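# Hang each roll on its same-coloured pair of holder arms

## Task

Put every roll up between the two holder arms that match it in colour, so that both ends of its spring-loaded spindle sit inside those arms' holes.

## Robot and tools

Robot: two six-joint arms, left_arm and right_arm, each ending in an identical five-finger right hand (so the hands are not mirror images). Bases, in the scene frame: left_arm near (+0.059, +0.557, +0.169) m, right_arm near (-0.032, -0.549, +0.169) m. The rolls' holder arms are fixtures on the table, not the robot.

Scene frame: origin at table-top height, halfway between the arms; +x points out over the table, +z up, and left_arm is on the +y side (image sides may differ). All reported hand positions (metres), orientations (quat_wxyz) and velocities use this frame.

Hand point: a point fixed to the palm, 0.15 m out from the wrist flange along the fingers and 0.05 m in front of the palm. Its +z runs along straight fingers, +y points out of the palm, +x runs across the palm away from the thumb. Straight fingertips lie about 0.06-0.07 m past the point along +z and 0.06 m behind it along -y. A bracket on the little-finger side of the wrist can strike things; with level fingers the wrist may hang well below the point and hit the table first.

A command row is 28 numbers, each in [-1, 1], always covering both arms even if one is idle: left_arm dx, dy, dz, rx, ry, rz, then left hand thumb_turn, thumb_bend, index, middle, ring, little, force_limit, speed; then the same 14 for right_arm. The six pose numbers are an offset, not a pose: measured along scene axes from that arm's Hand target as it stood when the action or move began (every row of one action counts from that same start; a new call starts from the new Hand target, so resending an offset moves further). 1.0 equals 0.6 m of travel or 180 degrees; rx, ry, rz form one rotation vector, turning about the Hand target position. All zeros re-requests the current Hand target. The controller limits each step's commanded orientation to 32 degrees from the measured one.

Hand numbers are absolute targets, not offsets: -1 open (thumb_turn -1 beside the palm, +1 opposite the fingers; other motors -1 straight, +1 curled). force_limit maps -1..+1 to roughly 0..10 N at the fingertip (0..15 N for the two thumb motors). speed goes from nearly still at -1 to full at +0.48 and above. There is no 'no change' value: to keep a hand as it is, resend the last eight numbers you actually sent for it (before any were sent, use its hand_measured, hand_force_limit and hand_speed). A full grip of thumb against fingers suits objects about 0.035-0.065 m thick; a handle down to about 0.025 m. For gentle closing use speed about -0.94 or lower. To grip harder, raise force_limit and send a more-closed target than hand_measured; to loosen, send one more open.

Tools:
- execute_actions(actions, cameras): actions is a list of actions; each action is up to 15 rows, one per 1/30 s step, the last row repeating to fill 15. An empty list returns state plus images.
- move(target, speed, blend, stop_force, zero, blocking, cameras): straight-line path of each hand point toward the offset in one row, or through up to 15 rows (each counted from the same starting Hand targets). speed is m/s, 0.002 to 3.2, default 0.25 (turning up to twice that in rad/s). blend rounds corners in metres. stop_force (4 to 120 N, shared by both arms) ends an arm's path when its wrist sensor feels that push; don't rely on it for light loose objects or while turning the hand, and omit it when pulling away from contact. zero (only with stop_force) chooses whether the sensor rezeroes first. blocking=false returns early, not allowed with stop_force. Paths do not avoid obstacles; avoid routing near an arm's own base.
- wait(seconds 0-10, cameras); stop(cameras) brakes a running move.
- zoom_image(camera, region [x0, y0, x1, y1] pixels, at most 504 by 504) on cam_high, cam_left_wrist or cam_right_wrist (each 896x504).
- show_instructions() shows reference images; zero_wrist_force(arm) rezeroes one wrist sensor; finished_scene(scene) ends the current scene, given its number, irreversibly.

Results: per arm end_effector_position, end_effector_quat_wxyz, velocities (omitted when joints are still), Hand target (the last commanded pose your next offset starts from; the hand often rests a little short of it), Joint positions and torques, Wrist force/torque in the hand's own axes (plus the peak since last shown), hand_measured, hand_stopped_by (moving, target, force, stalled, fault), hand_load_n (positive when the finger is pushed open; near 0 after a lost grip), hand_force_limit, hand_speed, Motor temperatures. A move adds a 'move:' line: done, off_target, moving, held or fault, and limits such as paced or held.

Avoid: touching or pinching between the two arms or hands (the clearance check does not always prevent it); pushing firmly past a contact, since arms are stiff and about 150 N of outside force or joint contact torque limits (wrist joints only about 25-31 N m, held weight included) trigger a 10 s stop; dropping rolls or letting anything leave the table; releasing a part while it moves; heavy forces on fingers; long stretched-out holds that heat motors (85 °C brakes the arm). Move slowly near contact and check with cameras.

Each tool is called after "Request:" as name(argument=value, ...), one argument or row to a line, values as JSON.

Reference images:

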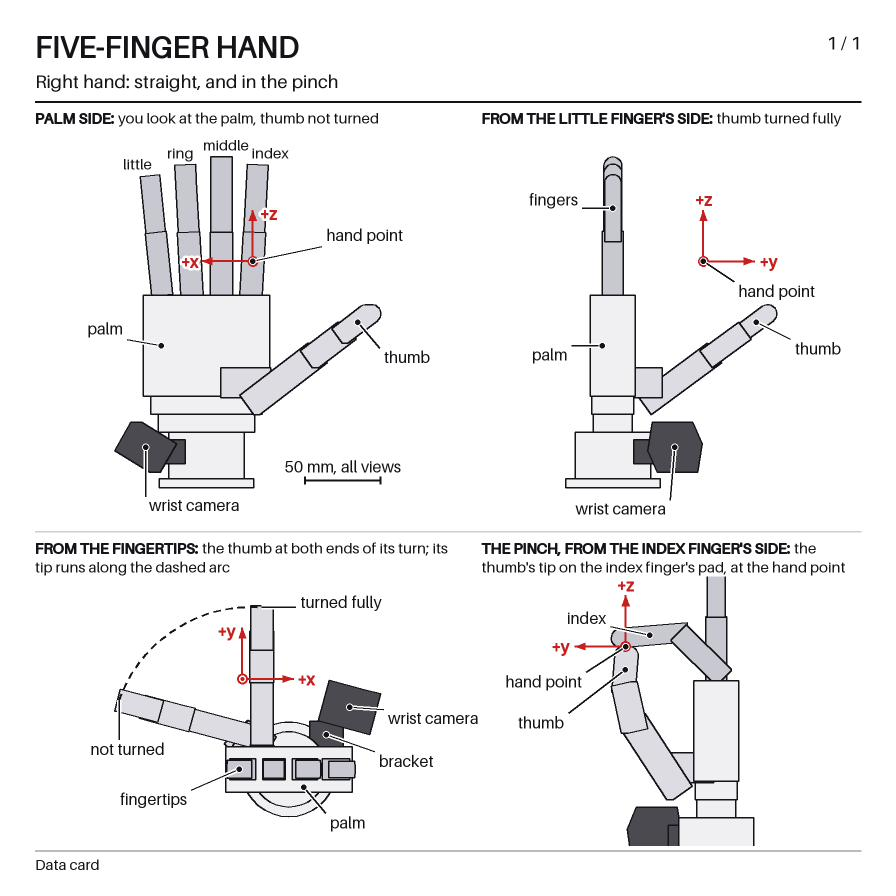

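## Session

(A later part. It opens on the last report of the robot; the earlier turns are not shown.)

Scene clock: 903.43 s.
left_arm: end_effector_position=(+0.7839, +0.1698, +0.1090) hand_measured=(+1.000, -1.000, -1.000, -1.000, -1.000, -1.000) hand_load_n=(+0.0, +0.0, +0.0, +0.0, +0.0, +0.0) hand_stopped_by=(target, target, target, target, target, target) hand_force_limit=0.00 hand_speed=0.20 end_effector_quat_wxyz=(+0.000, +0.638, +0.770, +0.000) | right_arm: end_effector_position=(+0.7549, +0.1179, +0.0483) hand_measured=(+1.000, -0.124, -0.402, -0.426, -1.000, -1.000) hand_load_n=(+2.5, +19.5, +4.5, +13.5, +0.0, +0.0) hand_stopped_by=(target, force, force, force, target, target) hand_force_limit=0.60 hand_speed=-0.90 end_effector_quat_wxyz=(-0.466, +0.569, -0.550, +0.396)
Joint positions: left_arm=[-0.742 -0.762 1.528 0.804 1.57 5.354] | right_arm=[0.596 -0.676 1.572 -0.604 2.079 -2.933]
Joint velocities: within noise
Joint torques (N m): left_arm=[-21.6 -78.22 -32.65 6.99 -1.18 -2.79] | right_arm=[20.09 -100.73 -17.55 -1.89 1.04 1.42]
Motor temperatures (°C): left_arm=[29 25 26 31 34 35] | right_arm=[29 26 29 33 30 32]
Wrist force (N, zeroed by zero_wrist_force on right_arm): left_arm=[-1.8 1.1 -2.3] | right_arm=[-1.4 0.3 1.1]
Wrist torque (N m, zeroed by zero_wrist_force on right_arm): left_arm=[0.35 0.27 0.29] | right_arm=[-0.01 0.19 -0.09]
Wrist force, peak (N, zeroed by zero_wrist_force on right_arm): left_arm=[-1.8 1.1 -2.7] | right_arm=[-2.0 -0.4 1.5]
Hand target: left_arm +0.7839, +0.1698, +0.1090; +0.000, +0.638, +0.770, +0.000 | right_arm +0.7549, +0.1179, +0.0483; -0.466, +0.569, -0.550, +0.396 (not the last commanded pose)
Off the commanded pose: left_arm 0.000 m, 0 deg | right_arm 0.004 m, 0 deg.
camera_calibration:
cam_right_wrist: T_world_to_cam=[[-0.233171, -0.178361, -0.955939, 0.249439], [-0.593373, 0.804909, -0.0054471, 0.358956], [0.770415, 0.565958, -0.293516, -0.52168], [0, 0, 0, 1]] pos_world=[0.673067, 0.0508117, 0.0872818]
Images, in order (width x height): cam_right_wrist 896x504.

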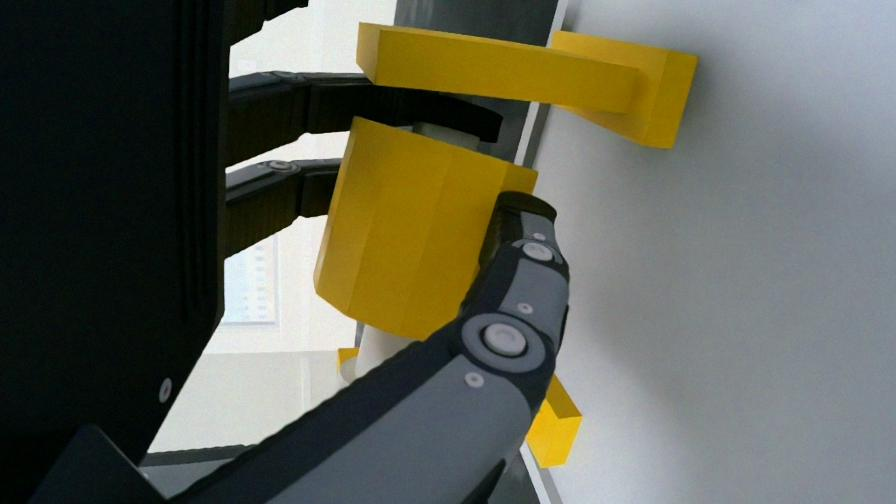

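Request:
move(
  target=[0.0327,0.0067,0,0,0,0,1,-1,-1,-1,-1,-1,0,0.2,0.0075,0.0087,0,0,0,-0.0444,1,0.25,-0.15,-0.15,-1,-1,0.6,-0.9],
  speed=0.015,
  stop_force=8,
  cameras=["cam_left_wrist","cam_right_wrist"],
)

Request:
zoom_image(
  camera="cam_left_wrist",
  region=[200, 60, 380, 240],
)

Request:
zoom_image(
  camera="cam_right_wrist",
  region=[320, 10, 580, 190],
)

Scene clock: 909.57 s.
left_arm: end_effector_position=(+0.7976, +0.1726, +0.1090) hand_measured=(+1.000, -1.000, -1.000, -1.000, -1.000, -1.000) hand_load_n=(+0.0, +0.0, +0.5, +0.0, +0.0, +0.0) hand_stopped_by=(target, target, target, target, target, target) hand_force_limit=0.00 hand_speed=0.20 end_effector_quat_wxyz=(+0.000, +0.638, +0.770, +0.000) | right_arm: end_effector_position=(+0.7583, +0.1218, +0.0483) hand_measured=(+1.000, -0.124, -0.402, -0.426, -1.000, -1.000) hand_load_n=(-2.5, +19.5, +4.5, +15.5, +0.0, +0.0) hand_stopped_by=(target, force, force, force, target, target) hand_force_limit=0.60 hand_speed=-0.90 end_effector_quat_wxyz=(+0.444, -0.540, +0.579, -0.420)
Joint positions: left_arm=[-0.727 -0.749 1.502 0.818 1.57 5.37] | right_arm=[0.626 -0.65 1.513 -0.545 2.207 -2.885]
Joint torques (N m): left_arm=[-17.83 -97.41 -22.3 -0.08 -0.86 -2.01] | right_arm=[-18.78 -99.7 -17.53 -1.71 -1.31 -1.35]
Wrist force (N, zeroed by zero_wrist_force on right_arm): left_arm=[0.2 -5.1 -3.4] | right_arm=[-1.3 -4.4 -1.5]
Wrist torque (N m, zeroed by zero_wrist_force on right_arm): left_arm=[0.75 0.33 0.37] | right_arm=[0.11 -0.08 -0.45]
Wrist force, peak (N, zeroed by zero_wrist_force on right_arm): left_arm=[1.0 -7.9 -5.0] | right_arm=[2.6 -3.9 -7.1]
Hand target: left_arm +0.7976, +0.1726, +0.1090; +0.000, +0.638, +0.770, +0.000 (not the last commanded pose) | right_arm +0.7583, +0.1218, +0.0483; -0.444, +0.540, -0.579, +0.420 (not the last commanded pose)
Off the commanded pose: left_arm 0.006 m, 0 deg | right_arm 0.002 m, 2 deg.
move: contact (left_arm, right_arm)
camera_calibration:
cam_left_wrist: T_world_to_cam=[[0.881209, 0.472633, -0.0093709, -0.782616], [0.405071, -0.744727, 0.530376, -0.252957], [0.243695, -0.471168, -0.847711, 0.0975802], [0, 0, 0, 1]] pos_world=[0.768334, 0.227483, 0.209548]
cam_right_wrist: T_world_to_cam=[[-0.250367, -0.153095, -0.95597, 0.260897], [-0.506487, 0.86223, -0.0054345, 0.28496], [0.825098, 0.482826, -0.293414, -0.557833], [0, 0, 0, 1]] pos_world=[0.669916, 0.0635771, 0.0872818]
Images, in order (width x height): cam_left_wrist 896x504, cam_right_wrist 896x504.

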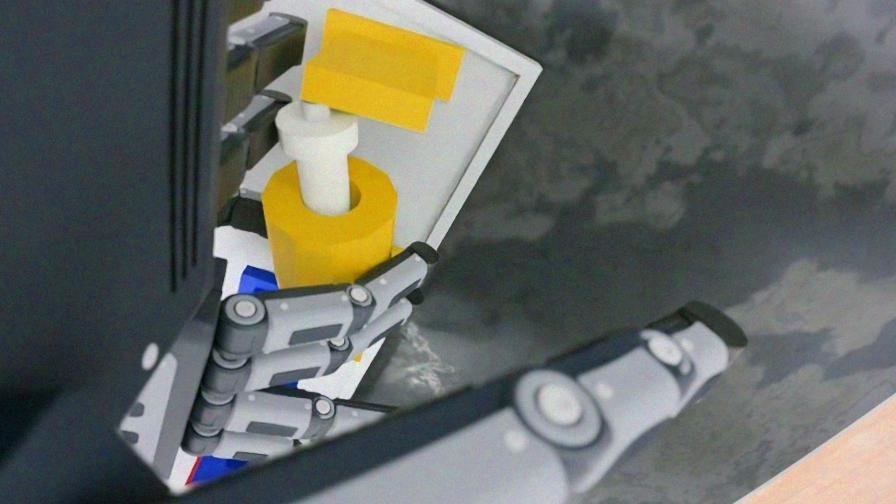

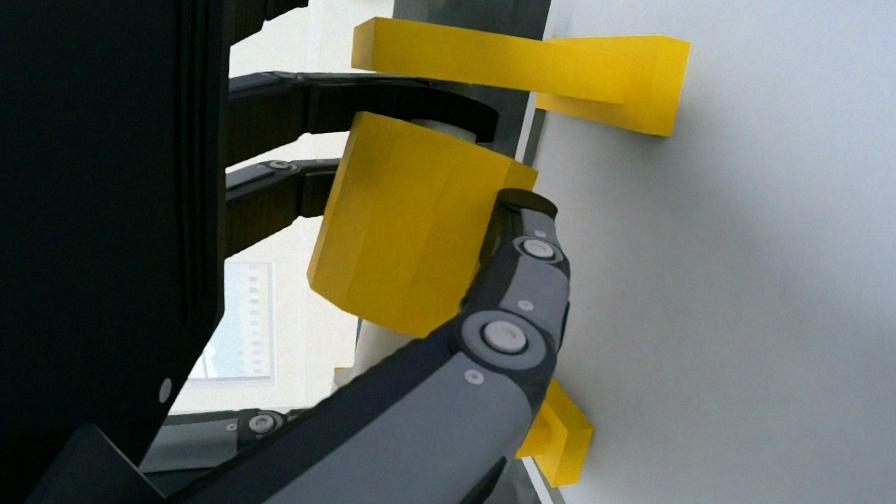

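Scaled by 2.800 from the camera's 896x504 image, which has a finer 1280x720 frame.

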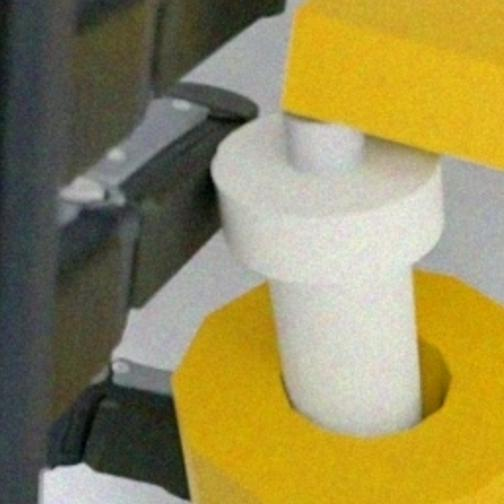

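Scaled by 1.938 from the camera's 896x504 image, which has a finer 1280x720 frame.

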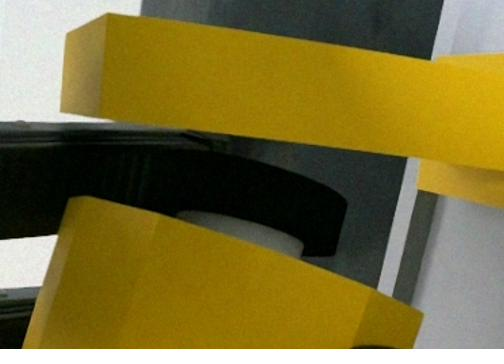

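Request:
move(
  target=[0.0229,0.0047,0,0,0,0,1,-1,-1,-1,-1,-1,0,0.2,0,0,0,0,0,0,1,0.25,-0.15,-0.15,-1,-1,0.6,-0.9],
  speed=0.015,
  stop_force=9,
  cameras=["cam_left_wrist","cam_right_wrist"],
)

Request:
zoom_image(
  camera="cam_left_wrist",
  region=[200, 60, 380, 240],
)

Request:
zoom_image(
  camera="cam_right_wrist",
  region=[320, 10, 580, 190],
)

Scene clock: 911.63 s.
left_arm: end_effector_position=(+0.7989, +0.1728, +0.1090) hand_measured=(+1.000, -1.000, -1.000, -1.000, -1.000, -1.000) hand_load_n=(+0.0, +0.0, +1.0, +0.0, +0.0, +0.0) hand_stopped_by=(target, target, target, target, target, target) hand_force_limit=0.00 hand_speed=0.20 end_effector_quat_wxyz=(+0.000, +0.638, +0.770, +0.000) | right_arm: end_effector_position=(+0.7583, +0.1218, +0.0483) hand_measured=(+1.000, -0.124, -0.402, -0.426, -1.000, -1.000) hand_load_n=(+0.0, +18.5, +5.5, +15.5, +0.0, +0.0) hand_stopped_by=(target, force, force, force, target, target) hand_force_limit=0.60 hand_speed=-0.90 end_effector_quat_wxyz=(+0.444, -0.540, +0.579, -0.420)
Joint positions: left_arm=[-0.726 -0.748 1.499 0.82 1.57 5.371] | right_arm=[0.626 -0.65 1.513 -0.545 2.207 -2.885]
Joint torques (N m): left_arm=[-18.82 -99.81 -24.72 -0.6 -3.62 -1.57] | right_arm=[-3.9 -96.29 -18.19 -1.79 -1.51 -1.48]
Wrist force (N, zeroed by zero_wrist_force on right_arm): left_arm=[2.4 -9.7 -5.0] | right_arm=[-1.7 -5.1 1.7]
Wrist torque (N m, zeroed by zero_wrist_force on right_arm): left_arm=[0.95 0.40 0.47] | right_arm=[0.03 0.04 -0.39]
Wrist force, peak (N, zeroed by zero_wrist_force on right_arm): left_arm=[2.5 -15.7 -6.0] | right_arm=[-0.6 -5.3 3.0]
Hand target: left_arm +0.7989, +0.1728, +0.1090; +0.000, +0.638, +0.770, +0.000 (not the last commanded pose) | right_arm +0.7583, +0.1218, +0.0483; -0.444, +0.540, -0.579, +0.420
Off the commanded pose: left_arm 0.013 m, 0 deg | right_arm 0.000 m, 0 deg.
move: contact (left_arm)
camera_calibration:
cam_left_wrist: T_world_to_cam=[[0.881297, 0.472469, -0.00941188, -0.783877], [0.404943, -0.744775, 0.530407, -0.25323], [0.243591, -0.471257, -0.847691, 0.0974538], [0, 0, 0, 1]] pos_world=[0.769634, 0.227684, 0.209548]
cam_right_wrist: T_world_to_cam=[[-0.250367, -0.153095, -0.95597, 0.260897], [-0.506487, 0.86223, -0.0054345, 0.28496], [0.825098, 0.482826, -0.293414, -0.557833], [0, 0, 0, 1]] pos_world=[0.669916, 0.0635771, 0.0872818]
Images, in order (width x height): cam_left_wrist 896x504, cam_right_wrist 896x504.

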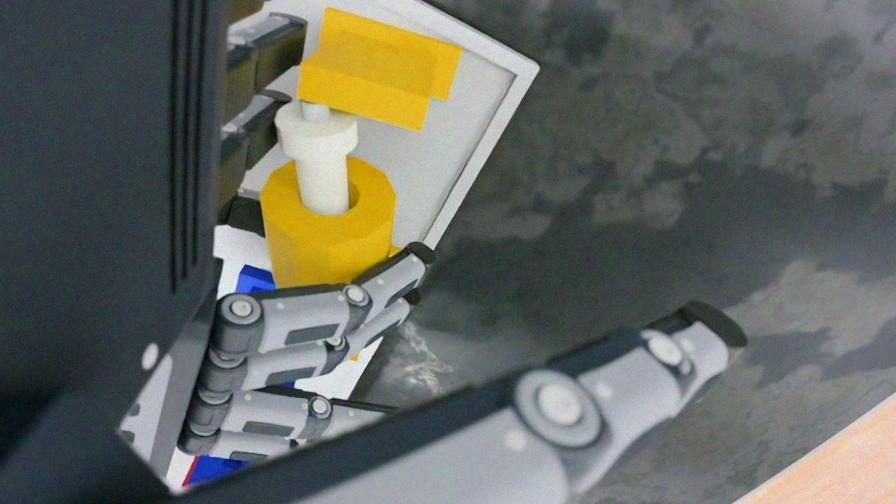

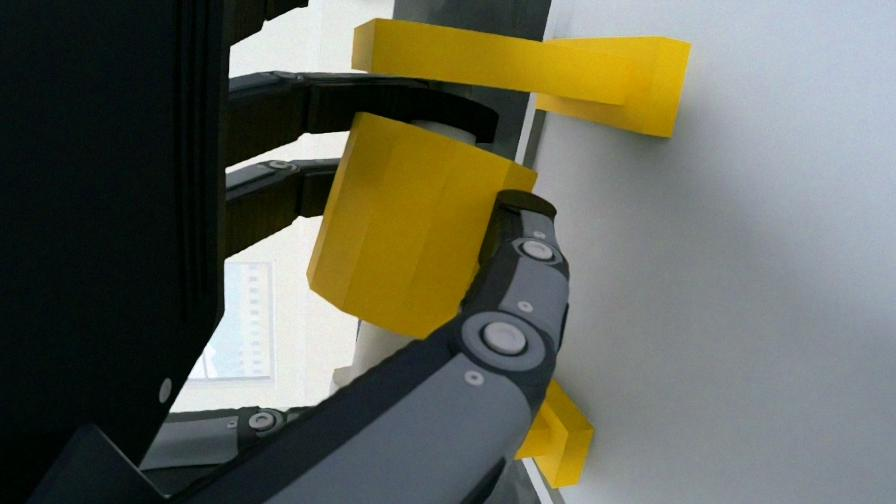

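Scaled by 2.800 from the camera's 896x504 image, which has a finer 1280x720 frame.

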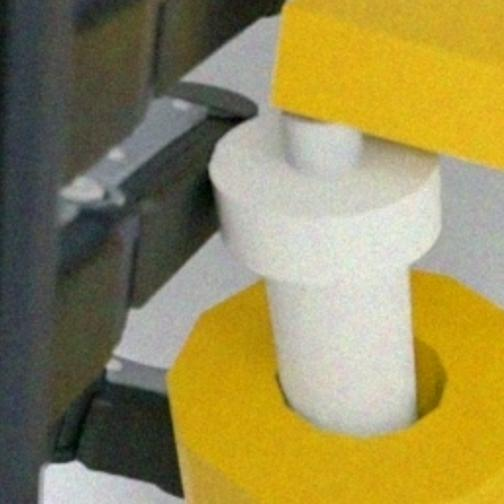

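Scaled by 1.938 from the camera's 896x504 image, which has a finer 1280x720 frame.

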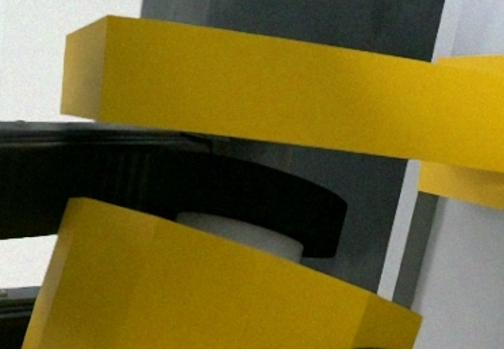

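Request:
move(
  target=[0.0196,0.004,0,0,0,0,1,-1,-1,-1,-1,-1,0,0.2,0.002,0.002,0,0,0,-0.0111,1,0.25,-0.15,-0.15,-1,-1,0.6,-0.9],
  speed=0.015,
  stop_force=18,
  cameras=["cam_left_wrist","cam_right_wrist"],
)

Request:
zoom_image(
  camera="cam_left_wrist",
  region=[200, 60, 380, 240],
)

Scene clock: 919.80 s.
left_arm: end_effector_position=(+0.8033, +0.1737, +0.1090) hand_measured=(+1.000, -1.000, -1.000, -1.000, -1.000, -1.000) hand_load_n=(+0.0, +0.0, +2.5, +0.0, +0.0, +0.0) hand_stopped_by=(target, target, target, target, target, target) hand_force_limit=0.00 hand_speed=0.20 end_effector_quat_wxyz=(+0.000, +0.638, +0.770, +0.000) | right_arm: end_effector_position=(+0.7595, +0.1230, +0.0483) hand_measured=(+1.000, -0.124, -0.402, -0.426, -1.000, -1.000) hand_load_n=(-3.5, +20.0, +3.5, +13.5, +0.0, +0.0) hand_stopped_by=(target, force, force, force, target, target) hand_force_limit=0.60 hand_speed=-0.90 end_effector_quat_wxyz=(+0.437, -0.529, +0.588, -0.428)
Joint positions: left_arm=[-0.721 -0.743 1.49 0.824 1.57 5.376] | right_arm=[0.635 -0.64 1.491 -0.522 2.248 -2.868]
Joint torques (N m): left_arm=[-6.63 -95.81 -23.98 -1.34 -4.74 -2.9] | right_arm=[17.53 -82.48 -36.92 1.17 1.11 2.37]
Wrist force (N, zeroed by zero_wrist_force on right_arm): left_arm=[-7.3 -21.1 -6.8] | right_arm=[1.6 -3.7 -8.4]
Wrist torque (N m, zeroed by zero_wrist_force on right_arm): left_arm=[1.63 -0.08 -0.42] | right_arm=[0.19 0.12 -0.41]
Wrist force, peak (N, zeroed by zero_wrist_force on right_arm): left_arm=[-8.1 -27.4 -7.1] | right_arm=[1.8 -4.1 -8.4]
Hand target: left_arm +0.8033, +0.1737, +0.1090; +0.000, +0.638, +0.770, +0.000 (not the last commanded pose) | right_arm +0.7595, +0.1230, +0.0483; +0.437, -0.529, +0.588, -0.428
Off the commanded pose: left_arm 0.007 m, 0 deg | right_arm 0.000 m, 0 deg.
move: contact (left_arm)
camera_calibration:
cam_left_wrist: T_world_to_cam=[[0.881333, 0.472403, -0.00936395, -0.788244], [0.404865, -0.744817, 0.530408, -0.254387], [0.243592, -0.471257, -0.847691, 0.0967337], [0, 0, 0, 1]] pos_world=[0.774134, 0.228484, 0.209548]
cam_right_wrist: T_world_to_cam=[[-0.255553, -0.144273, -0.95597, 0.264232], [-0.476161, 0.879342, -0.00541963, 0.259451], [0.841406, 0.45381, -0.293415, -0.568211], [0, 0, 0, 1]] pos_world=[0.669162, 0.0678356, 0.0872818]
Images, in order (width x height): cam_left_wrist 896x504, cam_right_wrist 896x504.

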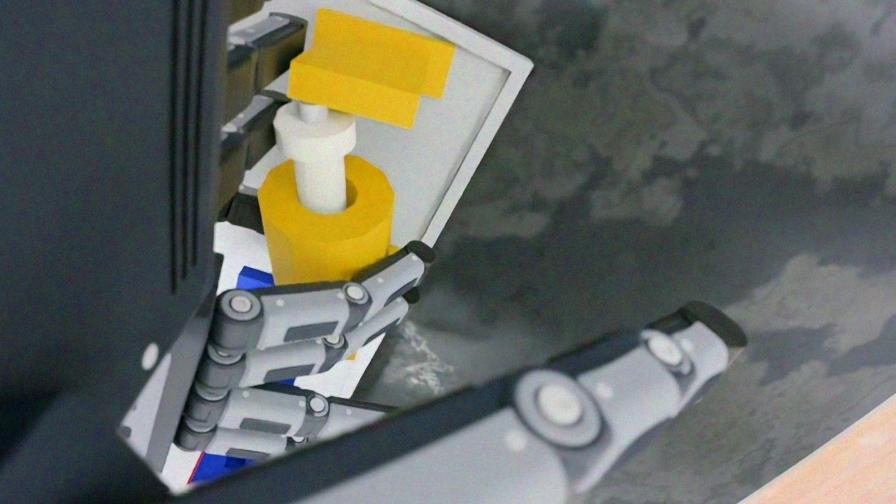

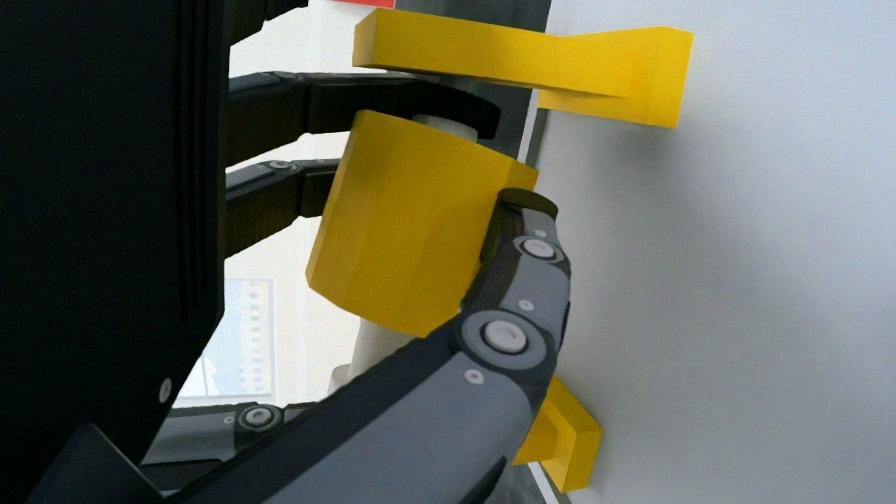

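Scaled by 2.800 from the camera's 896x504 image, which has a finer 1280x720 frame.

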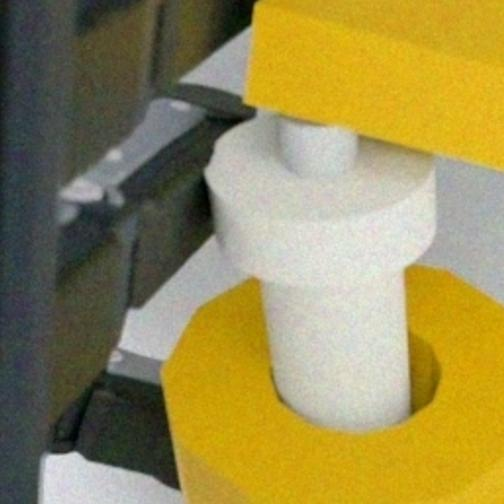

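Request:
execute_actions(
  actions=[],
  cameras=["all"],
)

Scene clock: 922.77 s.
left_arm: end_effector_position=(+0.8033, +0.1737, +0.1090) hand_measured=(+1.000, -1.000, -1.000, -1.000, -1.000, -1.000) hand_load_n=(+0.0, +0.0, +2.5, +0.0, +0.0, +0.0) hand_stopped_by=(target, target, target, target, target, target) hand_force_limit=0.00 hand_speed=0.20 end_effector_quat_wxyz=(+0.000, +0.638, +0.770, +0.000) | right_arm: end_effector_position=(+0.7595, +0.1230, +0.0483) hand_measured=(+1.000, -0.124, -0.402, -0.426, -1.000, -1.000) hand_load_n=(-3.5, +20.0, +3.5, +13.5, +0.0, +0.0) hand_stopped_by=(target, force, force, force, target, target) hand_force_limit=0.60 hand_speed=-0.90 end_effector_quat_wxyz=(+0.437, -0.529, +0.588, -0.428)
Joint positions: left_arm=[-0.721 -0.743 1.49 0.824 1.57 5.376] | right_arm=[0.635 -0.639 1.491 -0.522 2.248 -2.868]
Joint velocities: within noise
Joint torques (N m): left_arm=[-6.93 -94.15 -24.01 -1.24 -5.02 -3.34] | right_arm=[17.24 -82.48 -37.32 1 1.48 2.41]
Motor temperatures (°C): left_arm=[29 25 26 31 34 35] | right_arm=[29 26 28 33 30 32]
Wrist force (N, zeroed by zero_wrist_force on right_arm): left_arm=[-7.8 -21.4 -6.6] | right_arm=[2.3 -3.6 -8.0]
Wrist torque (N m, zeroed by zero_wrist_force on right_arm): left_arm=[1.58 -0.02 -0.46] | right_arm=[0.20 0.01 -0.36]
Wrist force, peak (N, zeroed by zero_wrist_force on right_arm): left_arm=[-7.5 -21.6 -6.6] | right_arm=[2.3 -4.5 -8.6]
Hand target: left_arm +0.8033, +0.1737, +0.1090; +0.000, +0.638, +0.770, +0.000 (not the last commanded pose) | right_arm +0.7595, +0.1230, +0.0483; +0.437, -0.529, +0.588, -0.428
Off the commanded pose: left_arm 0.007 m, 0 deg | right_arm 0.000 m, 0 deg.
camera_calibration:
cam_left_wrist: T_world_to_cam=[[0.881333, 0.472403, -0.00936395, -0.788244], [0.404865, -0.744817, 0.530408, -0.254387], [0.243592, -0.471257, -0.847691, 0.0967337], [0, 0, 0, 1]] pos_world=[0.774134, 0.228484, 0.209548]
cam_right_wrist: T_world_to_cam=[[-0.255553, -0.144273, -0.95597, 0.264232], [-0.476161, 0.879342, -0.00541963, 0.259451], [0.841406, 0.45381, -0.293415, -0.568211], [0, 0, 0, 1]] pos_world=[0.669162, 0.0678356, 0.0872818]

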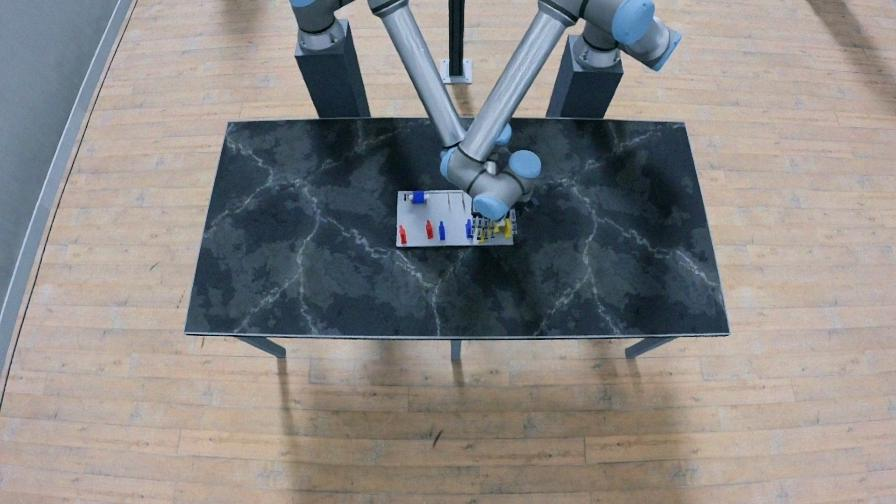

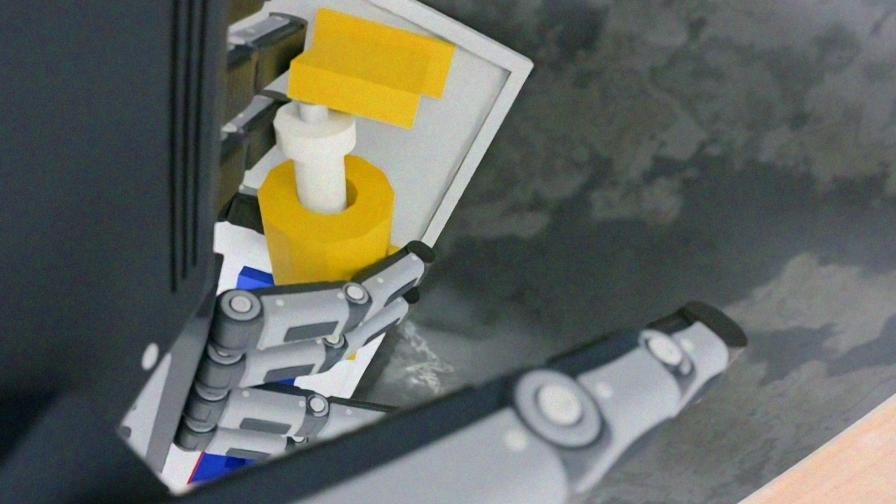

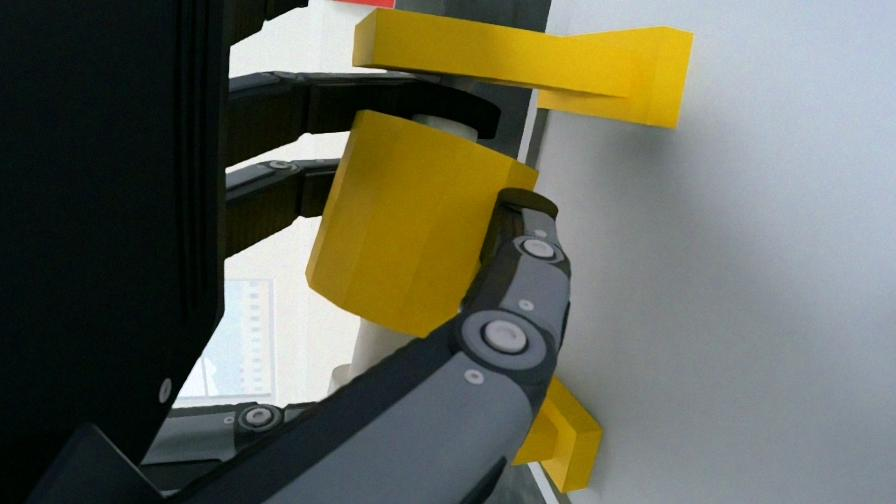

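Request:
zoom_image(
  camera="cam_right_wrist",
  region=[300, 0, 600, 200],
)

Request:
zoom_image(
  camera="cam_left_wrist",
  region=[200, 0, 480, 300],
)

Scaled by 1.680 from the camera's 896x504 image, which has a finer 1280x720 frame.

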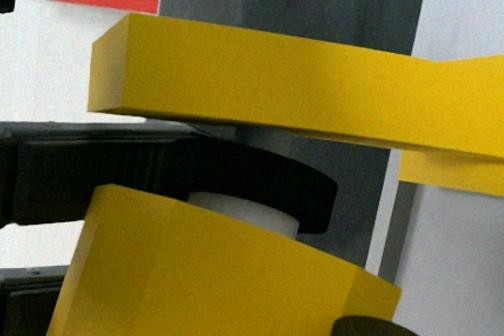

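Scaled by 1.680 from the camera's 896x504 image, which has a finer 1280x720 frame.

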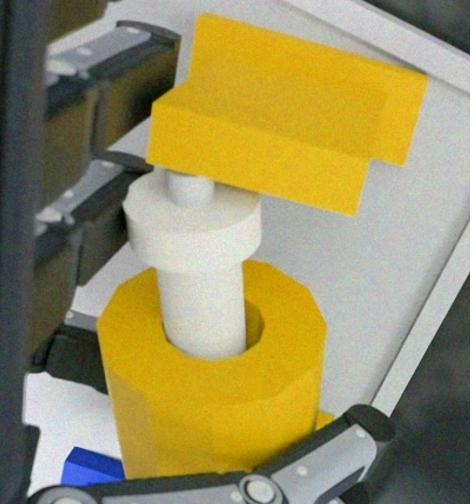

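Request:
zoom_image(
  camera="cam_right_wrist",
  region=[380, 50, 510, 140],
)

Scaled by 3.877 from the camera's 896x504 image, which has a finer 1280x720 frame.

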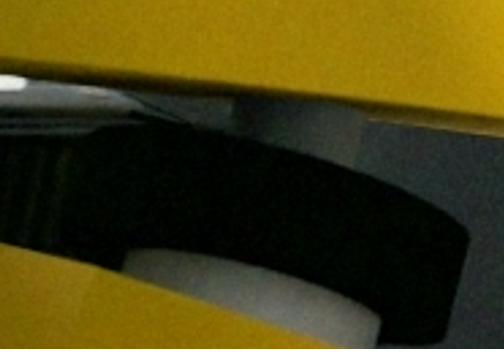

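Request:
zoom_image(
  camera="cam_left_wrist",
  region=[240, 60, 430, 280],
)

Scaled by 2.291 from the camera's 896x504 image, which has a finer 1280x720 frame.

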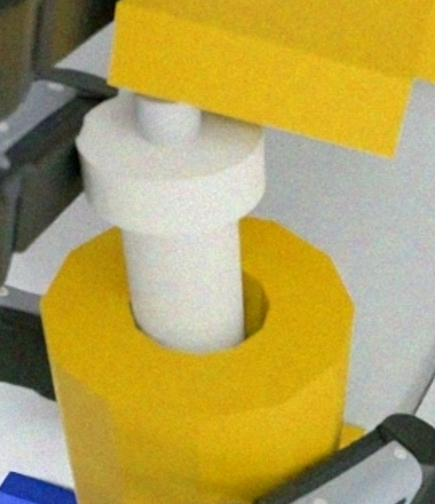

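Request:
move(
  target=[-0.00983, -0.00183, 0, 0, 0, 0, 1, -1, -1, -1, -1, -1, 0, 0.2, 0, 0, 0, 0, 0, 0, 1, 0.25, -0.15, -0.15, -1, -1, 0.6, -0.9],
  speed=0.03,
  cameras=["cam_left_wrist", "cam_right_wrist"],
)

Scene clock: 950.00 s.
left_arm: end_effector_position=(+0.7976, +0.1726, +0.1090) hand_measured=(+1.000, -1.000, -1.000, -1.000, -1.000, -1.000) hand_load_n=(+0.0, +0.0, +0.0, +0.0, +0.0, +0.0) hand_stopped_by=(target, target, target, target, target, target) hand_force_limit=0.00 hand_speed=0.20 end_effector_quat_wxyz=(+0.000, +0.638, +0.770, +0.000) | right_arm: end_effector_position=(+0.7595, +0.1230, +0.0483) hand_measured=(+1.000, -0.124, -0.402, -0.426, -1.000, -1.000) hand_load_n=(-3.5, +20.0, +4.0, +14.0, -0.5, +0.0) hand_stopped_by=(target, force, force, force, target, target) hand_force_limit=0.60 hand_speed=-0.90 end_effector_quat_wxyz=(+0.437, -0.529, +0.588, -0.428)
Joint positions: left_arm=[-0.727 -0.749 1.502 0.818 1.57 5.37] | right_arm=[0.635 -0.639 1.491 -0.522 2.248 -2.868]
Joint torques (N m): left_arm=[-20.46 -96.44 -19.98 1.62 0.13 -2.75] | right_arm=[18.99 -84.56 -35.15 1.53 1.28 2.05]
Wrist force (N, zeroed by zero_wrist_force on right_arm): left_arm=[-4.2 -0.4 -2.3] | right_arm=[1.5 -4.3 -7.6]
Wrist torque (N m, zeroed by zero_wrist_force on right_arm): left_arm=[0.10 0.63 0.09] | right_arm=[0.13 0.04 -0.42]
Wrist force, peak (N, zeroed by zero_wrist_force on right_arm): left_arm=[-7.5 -21.5 -6.6] | right_arm=[2.3 -4.3 -8.7]
Hand target: left_arm +0.7974, +0.1726, +0.1090; +0.000, +0.638, +0.770, +0.000 | right_arm +0.7595, +0.1230, +0.0483; +0.437, -0.529, +0.588, -0.428
Off the commanded pose: left_arm 0.000 m, 0 deg | right_arm 0.000 m, 0 deg.
move: done
camera_calibration:
cam_left_wrist: T_world_to_cam=[[0.88134, 0.472391, -0.00929923, -0.782676], [0.404842, -0.744873, 0.530346, -0.25274], [0.243604, -0.47118, -0.84773, 0.0976565], [0, 0, 0, 1]] pos_world=[0.768334, 0.227483, 0.209548]
cam_right_wrist: T_world_to_cam=[[-0.255553, -0.144273, -0.95597, 0.264232], [-0.476161, 0.879342, -0.00541963, 0.259451], [0.841406, 0.45381, -0.293415, -0.568211], [0, 0, 0, 1]] pos_world=[0.669162, 0.0678356, 0.0872818]
Images, in order (width x height): cam_left_wrist 896x504, cam_right_wrist 896x504.

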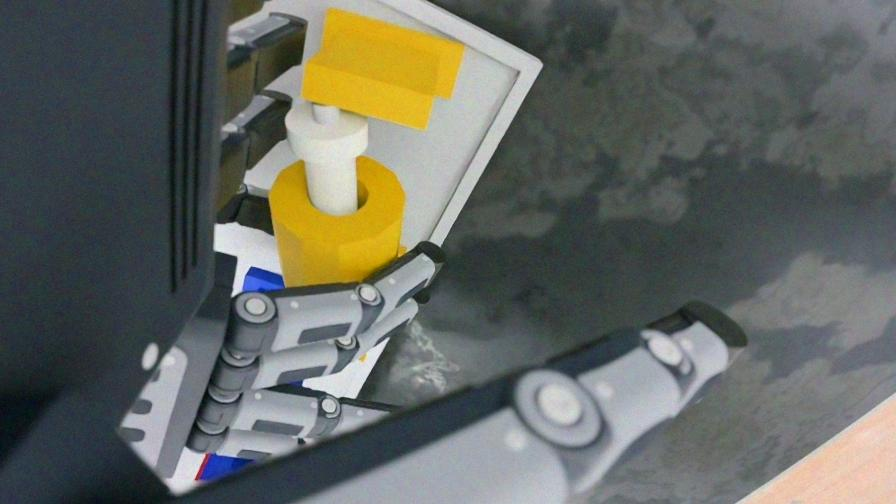

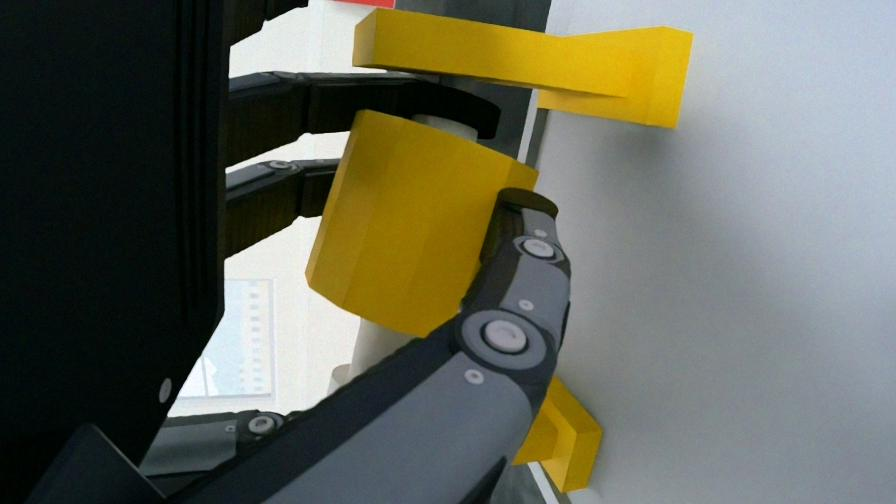

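Request:
zoom_image(
  camera="cam_left_wrist",
  region=[210, 70, 390, 220],
)

Scaled by 2.800 from the camera's 896x504 image, which has a finer 1280x720 frame.

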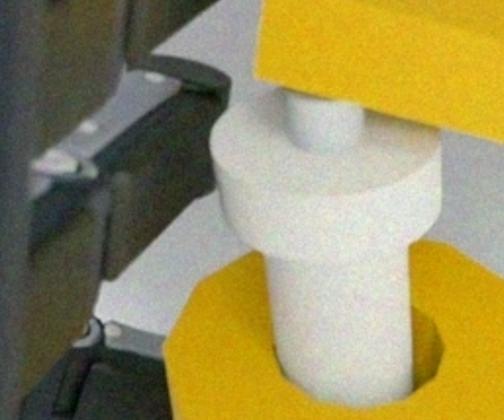

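Request:
move(
  target=[-0.005, -0.001, 0.0583, 0, 0, 0, 1, -1, -1, 1, -1, -1, 0, 0.2, 0, 0, 0, 0, 0, 0, 1, 0.25, -0.15, -0.15, -1, -1, 0.6, -0.9],
  speed=0.06,
  cameras=["cam_left_wrist"],
)

Scene clock: 960.27 s.
left_arm: end_effector_position=(+0.7945, +0.1720, +0.1438) hand_measured=(+1.000, -1.000, -1.000, -0.902, -1.000, -1.000) hand_load_n=(+0.0, +0.0, +0.0, +0.0, +0.0, +0.0) hand_stopped_by=(target, target, target, force, target, target) hand_force_limit=0.00 hand_speed=0.20 end_effector_quat_wxyz=(+0.000, +0.638, +0.770, +0.000) | right_arm: end_effector_position=(+0.7595, +0.1230, +0.0483) hand_measured=(+1.000, -0.124, -0.402, -0.426, -1.000, -1.000) hand_load_n=(-3.5, +20.5, +3.5, +14.0, +0.0, +0.0) hand_stopped_by=(target, force, force, force, target, target) hand_force_limit=0.60 hand_speed=-0.90 end_effector_quat_wxyz=(+0.437, -0.529, +0.588, -0.428)
Joint positions: left_arm=[-0.731 -0.79 1.503 0.858 1.57 5.366] | right_arm=[0.635 -0.639 1.491 -0.522 2.248 -2.868]
Joint torques (N m): left_arm=[-18.9 -89.79 -19.31 6.84 -1.8 -3.26] | right_arm=[17.54 -83.91 -28 1.17 1.43 2.18]
Wrist force (N, zeroed by zero_wrist_force on right_arm): left_arm=[-4.3 -0.1 -2.0] | right_arm=[1.5 -3.8 -7.8]
Wrist torque (N m, zeroed by zero_wrist_force on right_arm): left_arm=[0.14 0.64 0.10] | right_arm=[0.22 0.05 -0.40]
Wrist force, peak (N, zeroed by zero_wrist_force on right_arm): left_arm=[-4.3 -7.2 1.5] | right_arm=[1.7 -4.3 -8.2]
Hand target: left_arm +0.7944, +0.1720, +0.1440; +0.000, +0.638, +0.770, +0.000 | right_arm +0.7595, +0.1230, +0.0483; +0.437, -0.529, +0.588, -0.428
Off the commanded pose: left_arm 0.000 m, 0 deg | right_arm 0.000 m, 0 deg.
move: done
camera_calibration:
cam_left_wrist: T_world_to_cam=[[0.881333, 0.472403, -0.00936395, -0.779271], [0.404865, -0.744817, 0.530408, -0.270508], [0.243592, -0.471257, -0.847691, 0.1276], [0, 0, 0, 1]] pos_world=[0.765234, 0.226784, 0.244348]
Images, in order (width x height): cam_left_wrist 896x504.

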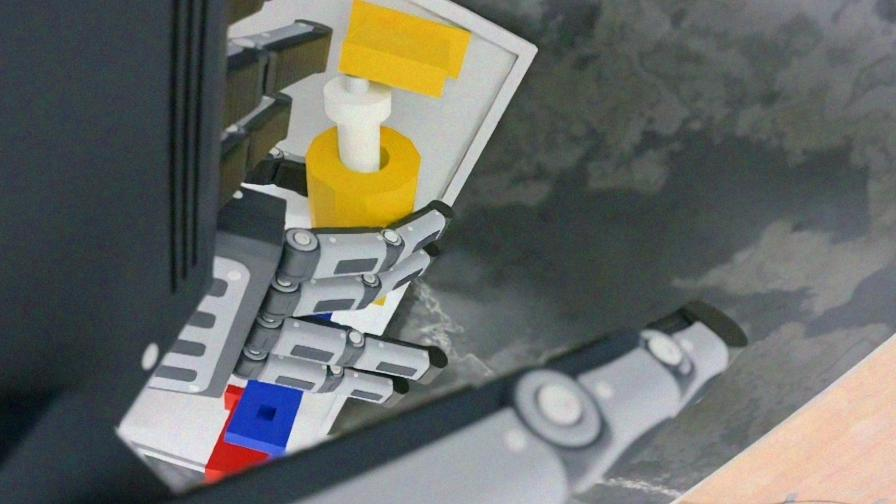

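Request:
move(
  target=[0, 0, 0, 0, 0, 0, 1, -1, -1, 0.98, -1, -1, 0.6, 0, 0, 0, 0, 0, 0, 0, 1, 0.25, -0.15, -0.15, -1, -1, 0.6, -0.9],
  cameras=["cam_left_wrist"],
)

Scene clock: 961.57 s.
left_arm: end_effector_position=(+0.7944, +0.1720, +0.1440) hand_measured=(+1.000, -1.000, -1.000, +0.980, -1.000, -1.000) hand_load_n=(+0.0, +0.0, +0.0, +0.0, +0.0, +0.0) hand_stopped_by=(target, target, target, target, target, target) hand_force_limit=0.60 hand_speed=0.00 end_effector_quat_wxyz=(+0.000, +0.638, +0.770, +0.000) | right_arm: end_effector_position=(+0.7595, +0.1230, +0.0483) hand_measured=(+1.000, -0.124, -0.402, -0.426, -1.000, -1.000) hand_load_n=(-3.5, +20.0, +3.5, +14.0, +0.0, +0.0) hand_stopped_by=(target, force, force, force, target, target) hand_force_limit=0.60 hand_speed=-0.90 end_effector_quat_wxyz=(+0.437, -0.529, +0.588, -0.428)
Joint positions: left_arm=[-0.731 -0.79 1.503 0.858 1.57 5.366] | right_arm=[0.635 -0.639 1.491 -0.522 2.248 -2.868]
Joint torques (N m): left_arm=[-18.91 -93.21 -23.07 5.65 -1.17 -3.09] | right_arm=[17.09 -85.04 -27.08 1.04 1.31 2.61]
Wrist force (N, zeroed by zero_wrist_force on right_arm): left_arm=[-4.5 -0.4 -2.3] | right_arm=[1.5 -4.1 -7.5]
Wrist torque (N m, zeroed by zero_wrist_force on right_arm): left_arm=[0.12 0.68 0.08] | right_arm=[0.15 0.03 -0.41]
Wrist force, peak (N, zeroed by zero_wrist_force on right_arm): left_arm=[-4.8 0.1 -2.1] | right_arm=[1.7 -4.3 -8.2]
Hand target: left_arm +0.7944, +0.1720, +0.1440; +0.000, +0.638, +0.770, +0.000 | right_arm +0.7595, +0.1230, +0.0483; +0.437, -0.529, +0.588, -0.428
Off the commanded pose: left_arm 0.000 m, 0 deg | right_arm 0.000 m, 0 deg.
move: done
camera_calibration:
cam_left_wrist: T_world_to_cam=[[0.881333, 0.472403, -0.00936395, -0.779269], [0.404865, -0.744817, 0.530408, -0.270614], [0.243592, -0.471257, -0.847691, 0.12777], [0, 0, 0, 1]] pos_world=[0.765234, 0.226784, 0.244548]
Images, in order (width x height): cam_left_wrist 896x504.

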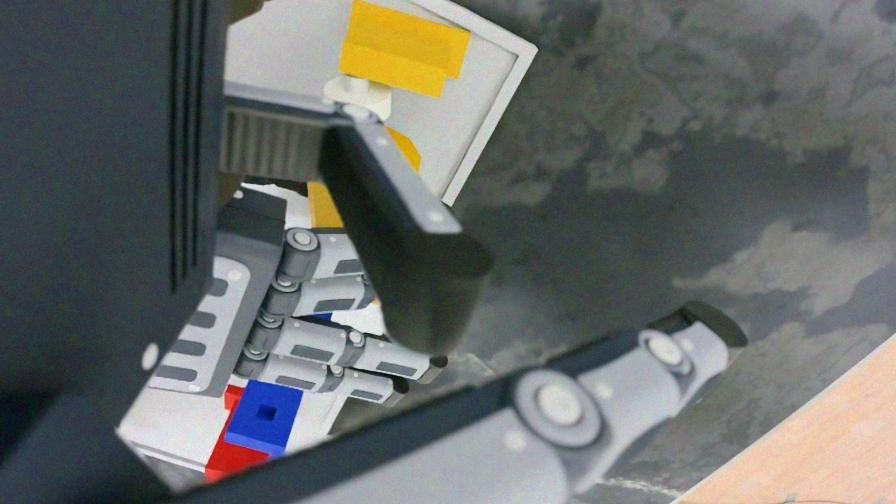

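Request:
move(
  target=[
    [-0.028, 0.0713, 0.05, 0, 0, 0.2222, 1, -1, -1, -1, -1, -1, 0.6, 0.1, 0, 0, 0, 0, 0, 0, 1, 0.25, -0.15, -0.15, -1, -1, 0.6, -0.9],
    [-0.028, 0.0713, 0.0207, 0, 0, 0.2222, 1, -1, -1, -1, -1, -1, 0.6, 0.1, 0, 0, 0, 0, 0, 0, 1, 0.25, -0.15, -0.15, -1, -1, 0.6, -0.9],
  ],
  speed=0.25,
  cameras=["cam_left_wrist"],
)

Scene clock: 972.50 s.
left_arm: end_effector_position=(+0.7776, +0.2147, +0.1566) hand_measured=(+1.000, -1.000, -1.000, -1.000, -1.000, -1.000) hand_load_n=(+0.0, +0.0, +0.0, +0.0, +0.0, +0.0) hand_stopped_by=(target, target, target, target, target, target) hand_force_limit=0.60 hand_speed=0.10 end_effector_quat_wxyz=(+0.000, +0.336, +0.942, +0.000) | right_arm: end_effector_position=(+0.7595, +0.1230, +0.0483) hand_measured=(+1.000, -0.124, -0.402, -0.426, -1.000, -1.000) hand_load_n=(-3.5, +20.0, +4.0, +14.0, +0.0, +0.0) hand_stopped_by=(target, force, force, force, target, target) hand_force_limit=0.60 hand_speed=-0.90 end_effector_quat_wxyz=(+0.437, -0.529, +0.588, -0.428)
Joint positions: left_arm=[-0.747 -0.817 1.527 0.861 1.57 4.652] | right_arm=[0.635 -0.639 1.491 -0.522 2.248 -2.868]
Joint torques (N m): left_arm=[-17.25 -77.62 -21.09 -0.23 -1.81 -2.68] | right_arm=[15.9 -85.08 -24.33 0.93 1.09 2.66]
Wrist force (N, zeroed by zero_wrist_force on right_arm): left_arm=[-4.2 -0.2 -2.2] | right_arm=[1.5 -4.0 -7.6]
Wrist torque (N m, zeroed by zero_wrist_force on right_arm): left_arm=[0.14 0.66 0.11] | right_arm=[0.17 0.04 -0.41]
Wrist force, peak (N, zeroed by zero_wrist_force on right_arm): left_arm=[-4.9 -0.3 -2.5] | right_arm=[1.9 -4.5 -8.3]
Hand target: left_arm +0.7776, +0.2148, +0.1564; +0.000, +0.336, +0.942, +0.000 | right_arm +0.7595, +0.1230, +0.0483; +0.437, -0.529, +0.588, -0.428
Off the commanded pose: left_arm 0.000 m, 0 deg | right_arm 0.000 m, 0 deg.
move: done
camera_calibration:
cam_left_wrist: T_world_to_cam=[[0.371499, 0.928386, -0.00935905, -0.486023], [0.788904, -0.310337, 0.530398, -0.63052], [0.489509, -0.204425, -0.847697, -0.0857967], [0, 0, 0, 1]] pos_world=[0.719975, 0.238004, 0.257148]
Images, in order (width x height): cam_left_wrist 896x504.

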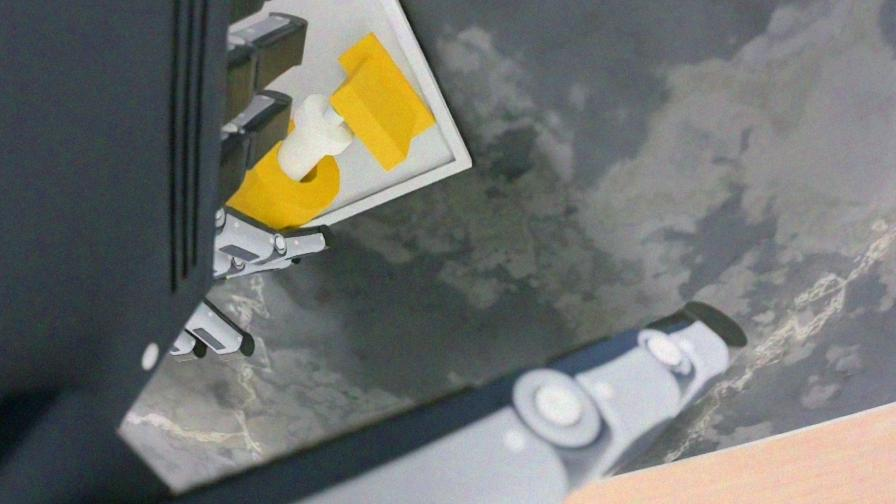

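Request:
zoom_image(
  camera="cam_left_wrist",
  region=[210, 20, 450, 240],
)

Scaled by 2.100 from the camera's 896x504 image, which has a finer 1280x720 frame.

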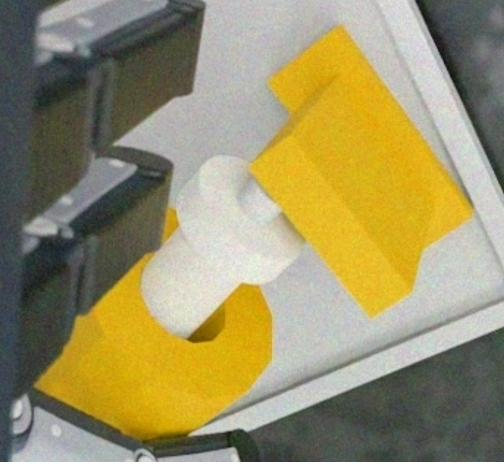

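Request:
move(
  target=[
    [0, 0, -0.0133, 0, 0, 0, 1, -1, -1, -1, -1, -1, 0.6, 0.1, 0, 0, 0, 0, 0, 0, 1, 0.25, -0.15, -0.15, -1, -1, 0.6, -0.9],
    [0.0139, 0.0026, -0.0274, 0, 0, 0, 1, -1, -1, -1, -1, -1, 0.6, 0.1, 0, 0, 0, 0, 0, 0, 1, 0.25, -0.15, -0.15, -1, -1, 0.6, -0.9],
  ],
  speed=0.03,
  stop_force=5,
  cameras=["cam_left_wrist"],
)

Scene clock: 976.00 s.
left_arm: end_effector_position=(+0.7860, +0.2163, +0.1400) hand_measured=(+1.000, -1.000, -1.000, -1.000, -1.000, -1.000) hand_load_n=(+0.0, +0.0, +0.0, +0.0, +0.0, +0.0) hand_stopped_by=(target, target, target, target, target, target) hand_force_limit=0.60 hand_speed=0.10 end_effector_quat_wxyz=(+0.000, +0.336, +0.942, +0.000) | right_arm: end_effector_position=(+0.7595, +0.1230, +0.0483) hand_measured=(+1.000, -0.124, -0.402, -0.426, -1.000, -1.000) hand_load_n=(-3.5, +20.0, +3.5, +13.5, +0.0, +0.0) hand_stopped_by=(target, force, force, force, target, target) hand_force_limit=0.60 hand_speed=-0.90 end_effector_quat_wxyz=(+0.437, -0.529, +0.588, -0.428)
Joint positions: left_arm=[-0.738 -0.791 1.514 0.848 1.57 4.662] | right_arm=[0.635 -0.639 1.491 -0.522 2.248 -2.868]
Joint torques (N m): left_arm=[10.29 -77.81 -33.51 1.16 -0.94 0.85] | right_arm=[17.51 -85.89 -24.72 0.94 1.18 2.68]
Wrist force (N, zeroed by zero_wrist_force on right_arm): left_arm=[-4.4 -0.7 -2.3] | right_arm=[1.6 -4.1 -7.5]
Wrist torque (N m, zeroed by zero_wrist_force on right_arm): left_arm=[0.07 0.68 0.08] | right_arm=[0.14 0.02 -0.41]
Wrist force, peak (N, zeroed by zero_wrist_force on right_arm): left_arm=[-4.8 -0.3 -2.3] | right_arm=[1.5 -4.4 -8.2]
Hand target: left_arm +0.7860, +0.2163, +0.1400; +0.000, +0.336, +0.942, +0.000 | right_arm +0.7595, +0.1230, +0.0483; +0.437, -0.529, +0.588, -0.428
Off the commanded pose: left_arm 0.000 m, 0 deg | right_arm 0.000 m, 0 deg.
move: done
camera_calibration:
cam_left_wrist: T_world_to_cam=[[0.371499, 0.928386, -0.00935905, -0.490692], [0.788904, -0.310337, 0.530398, -0.627877], [0.489509, -0.204425, -0.847697, -0.103674], [0, 0, 0, 1]] pos_world=[0.728375, 0.239504, 0.240548]
Images, in order (width x height): cam_left_wrist 896x504.

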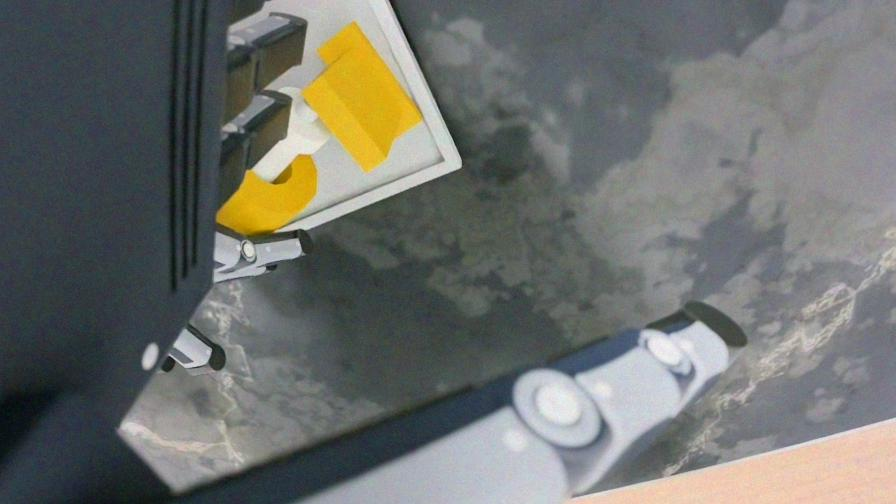

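Request:
zoom_image(
  camera="cam_left_wrist",
  region=[210, 20, 410, 220],
)

Scaled by 2.520 from the camera's 896x504 image, which has a finer 1280x720 frame.

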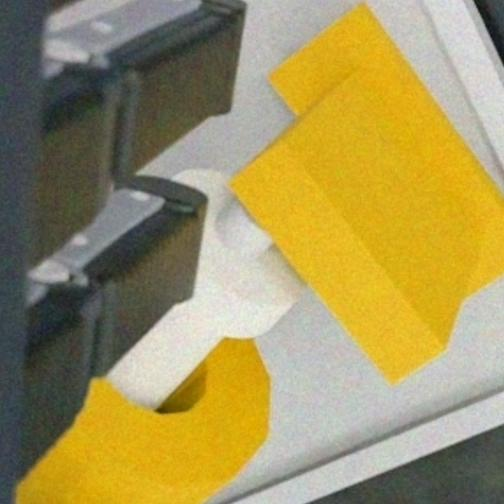

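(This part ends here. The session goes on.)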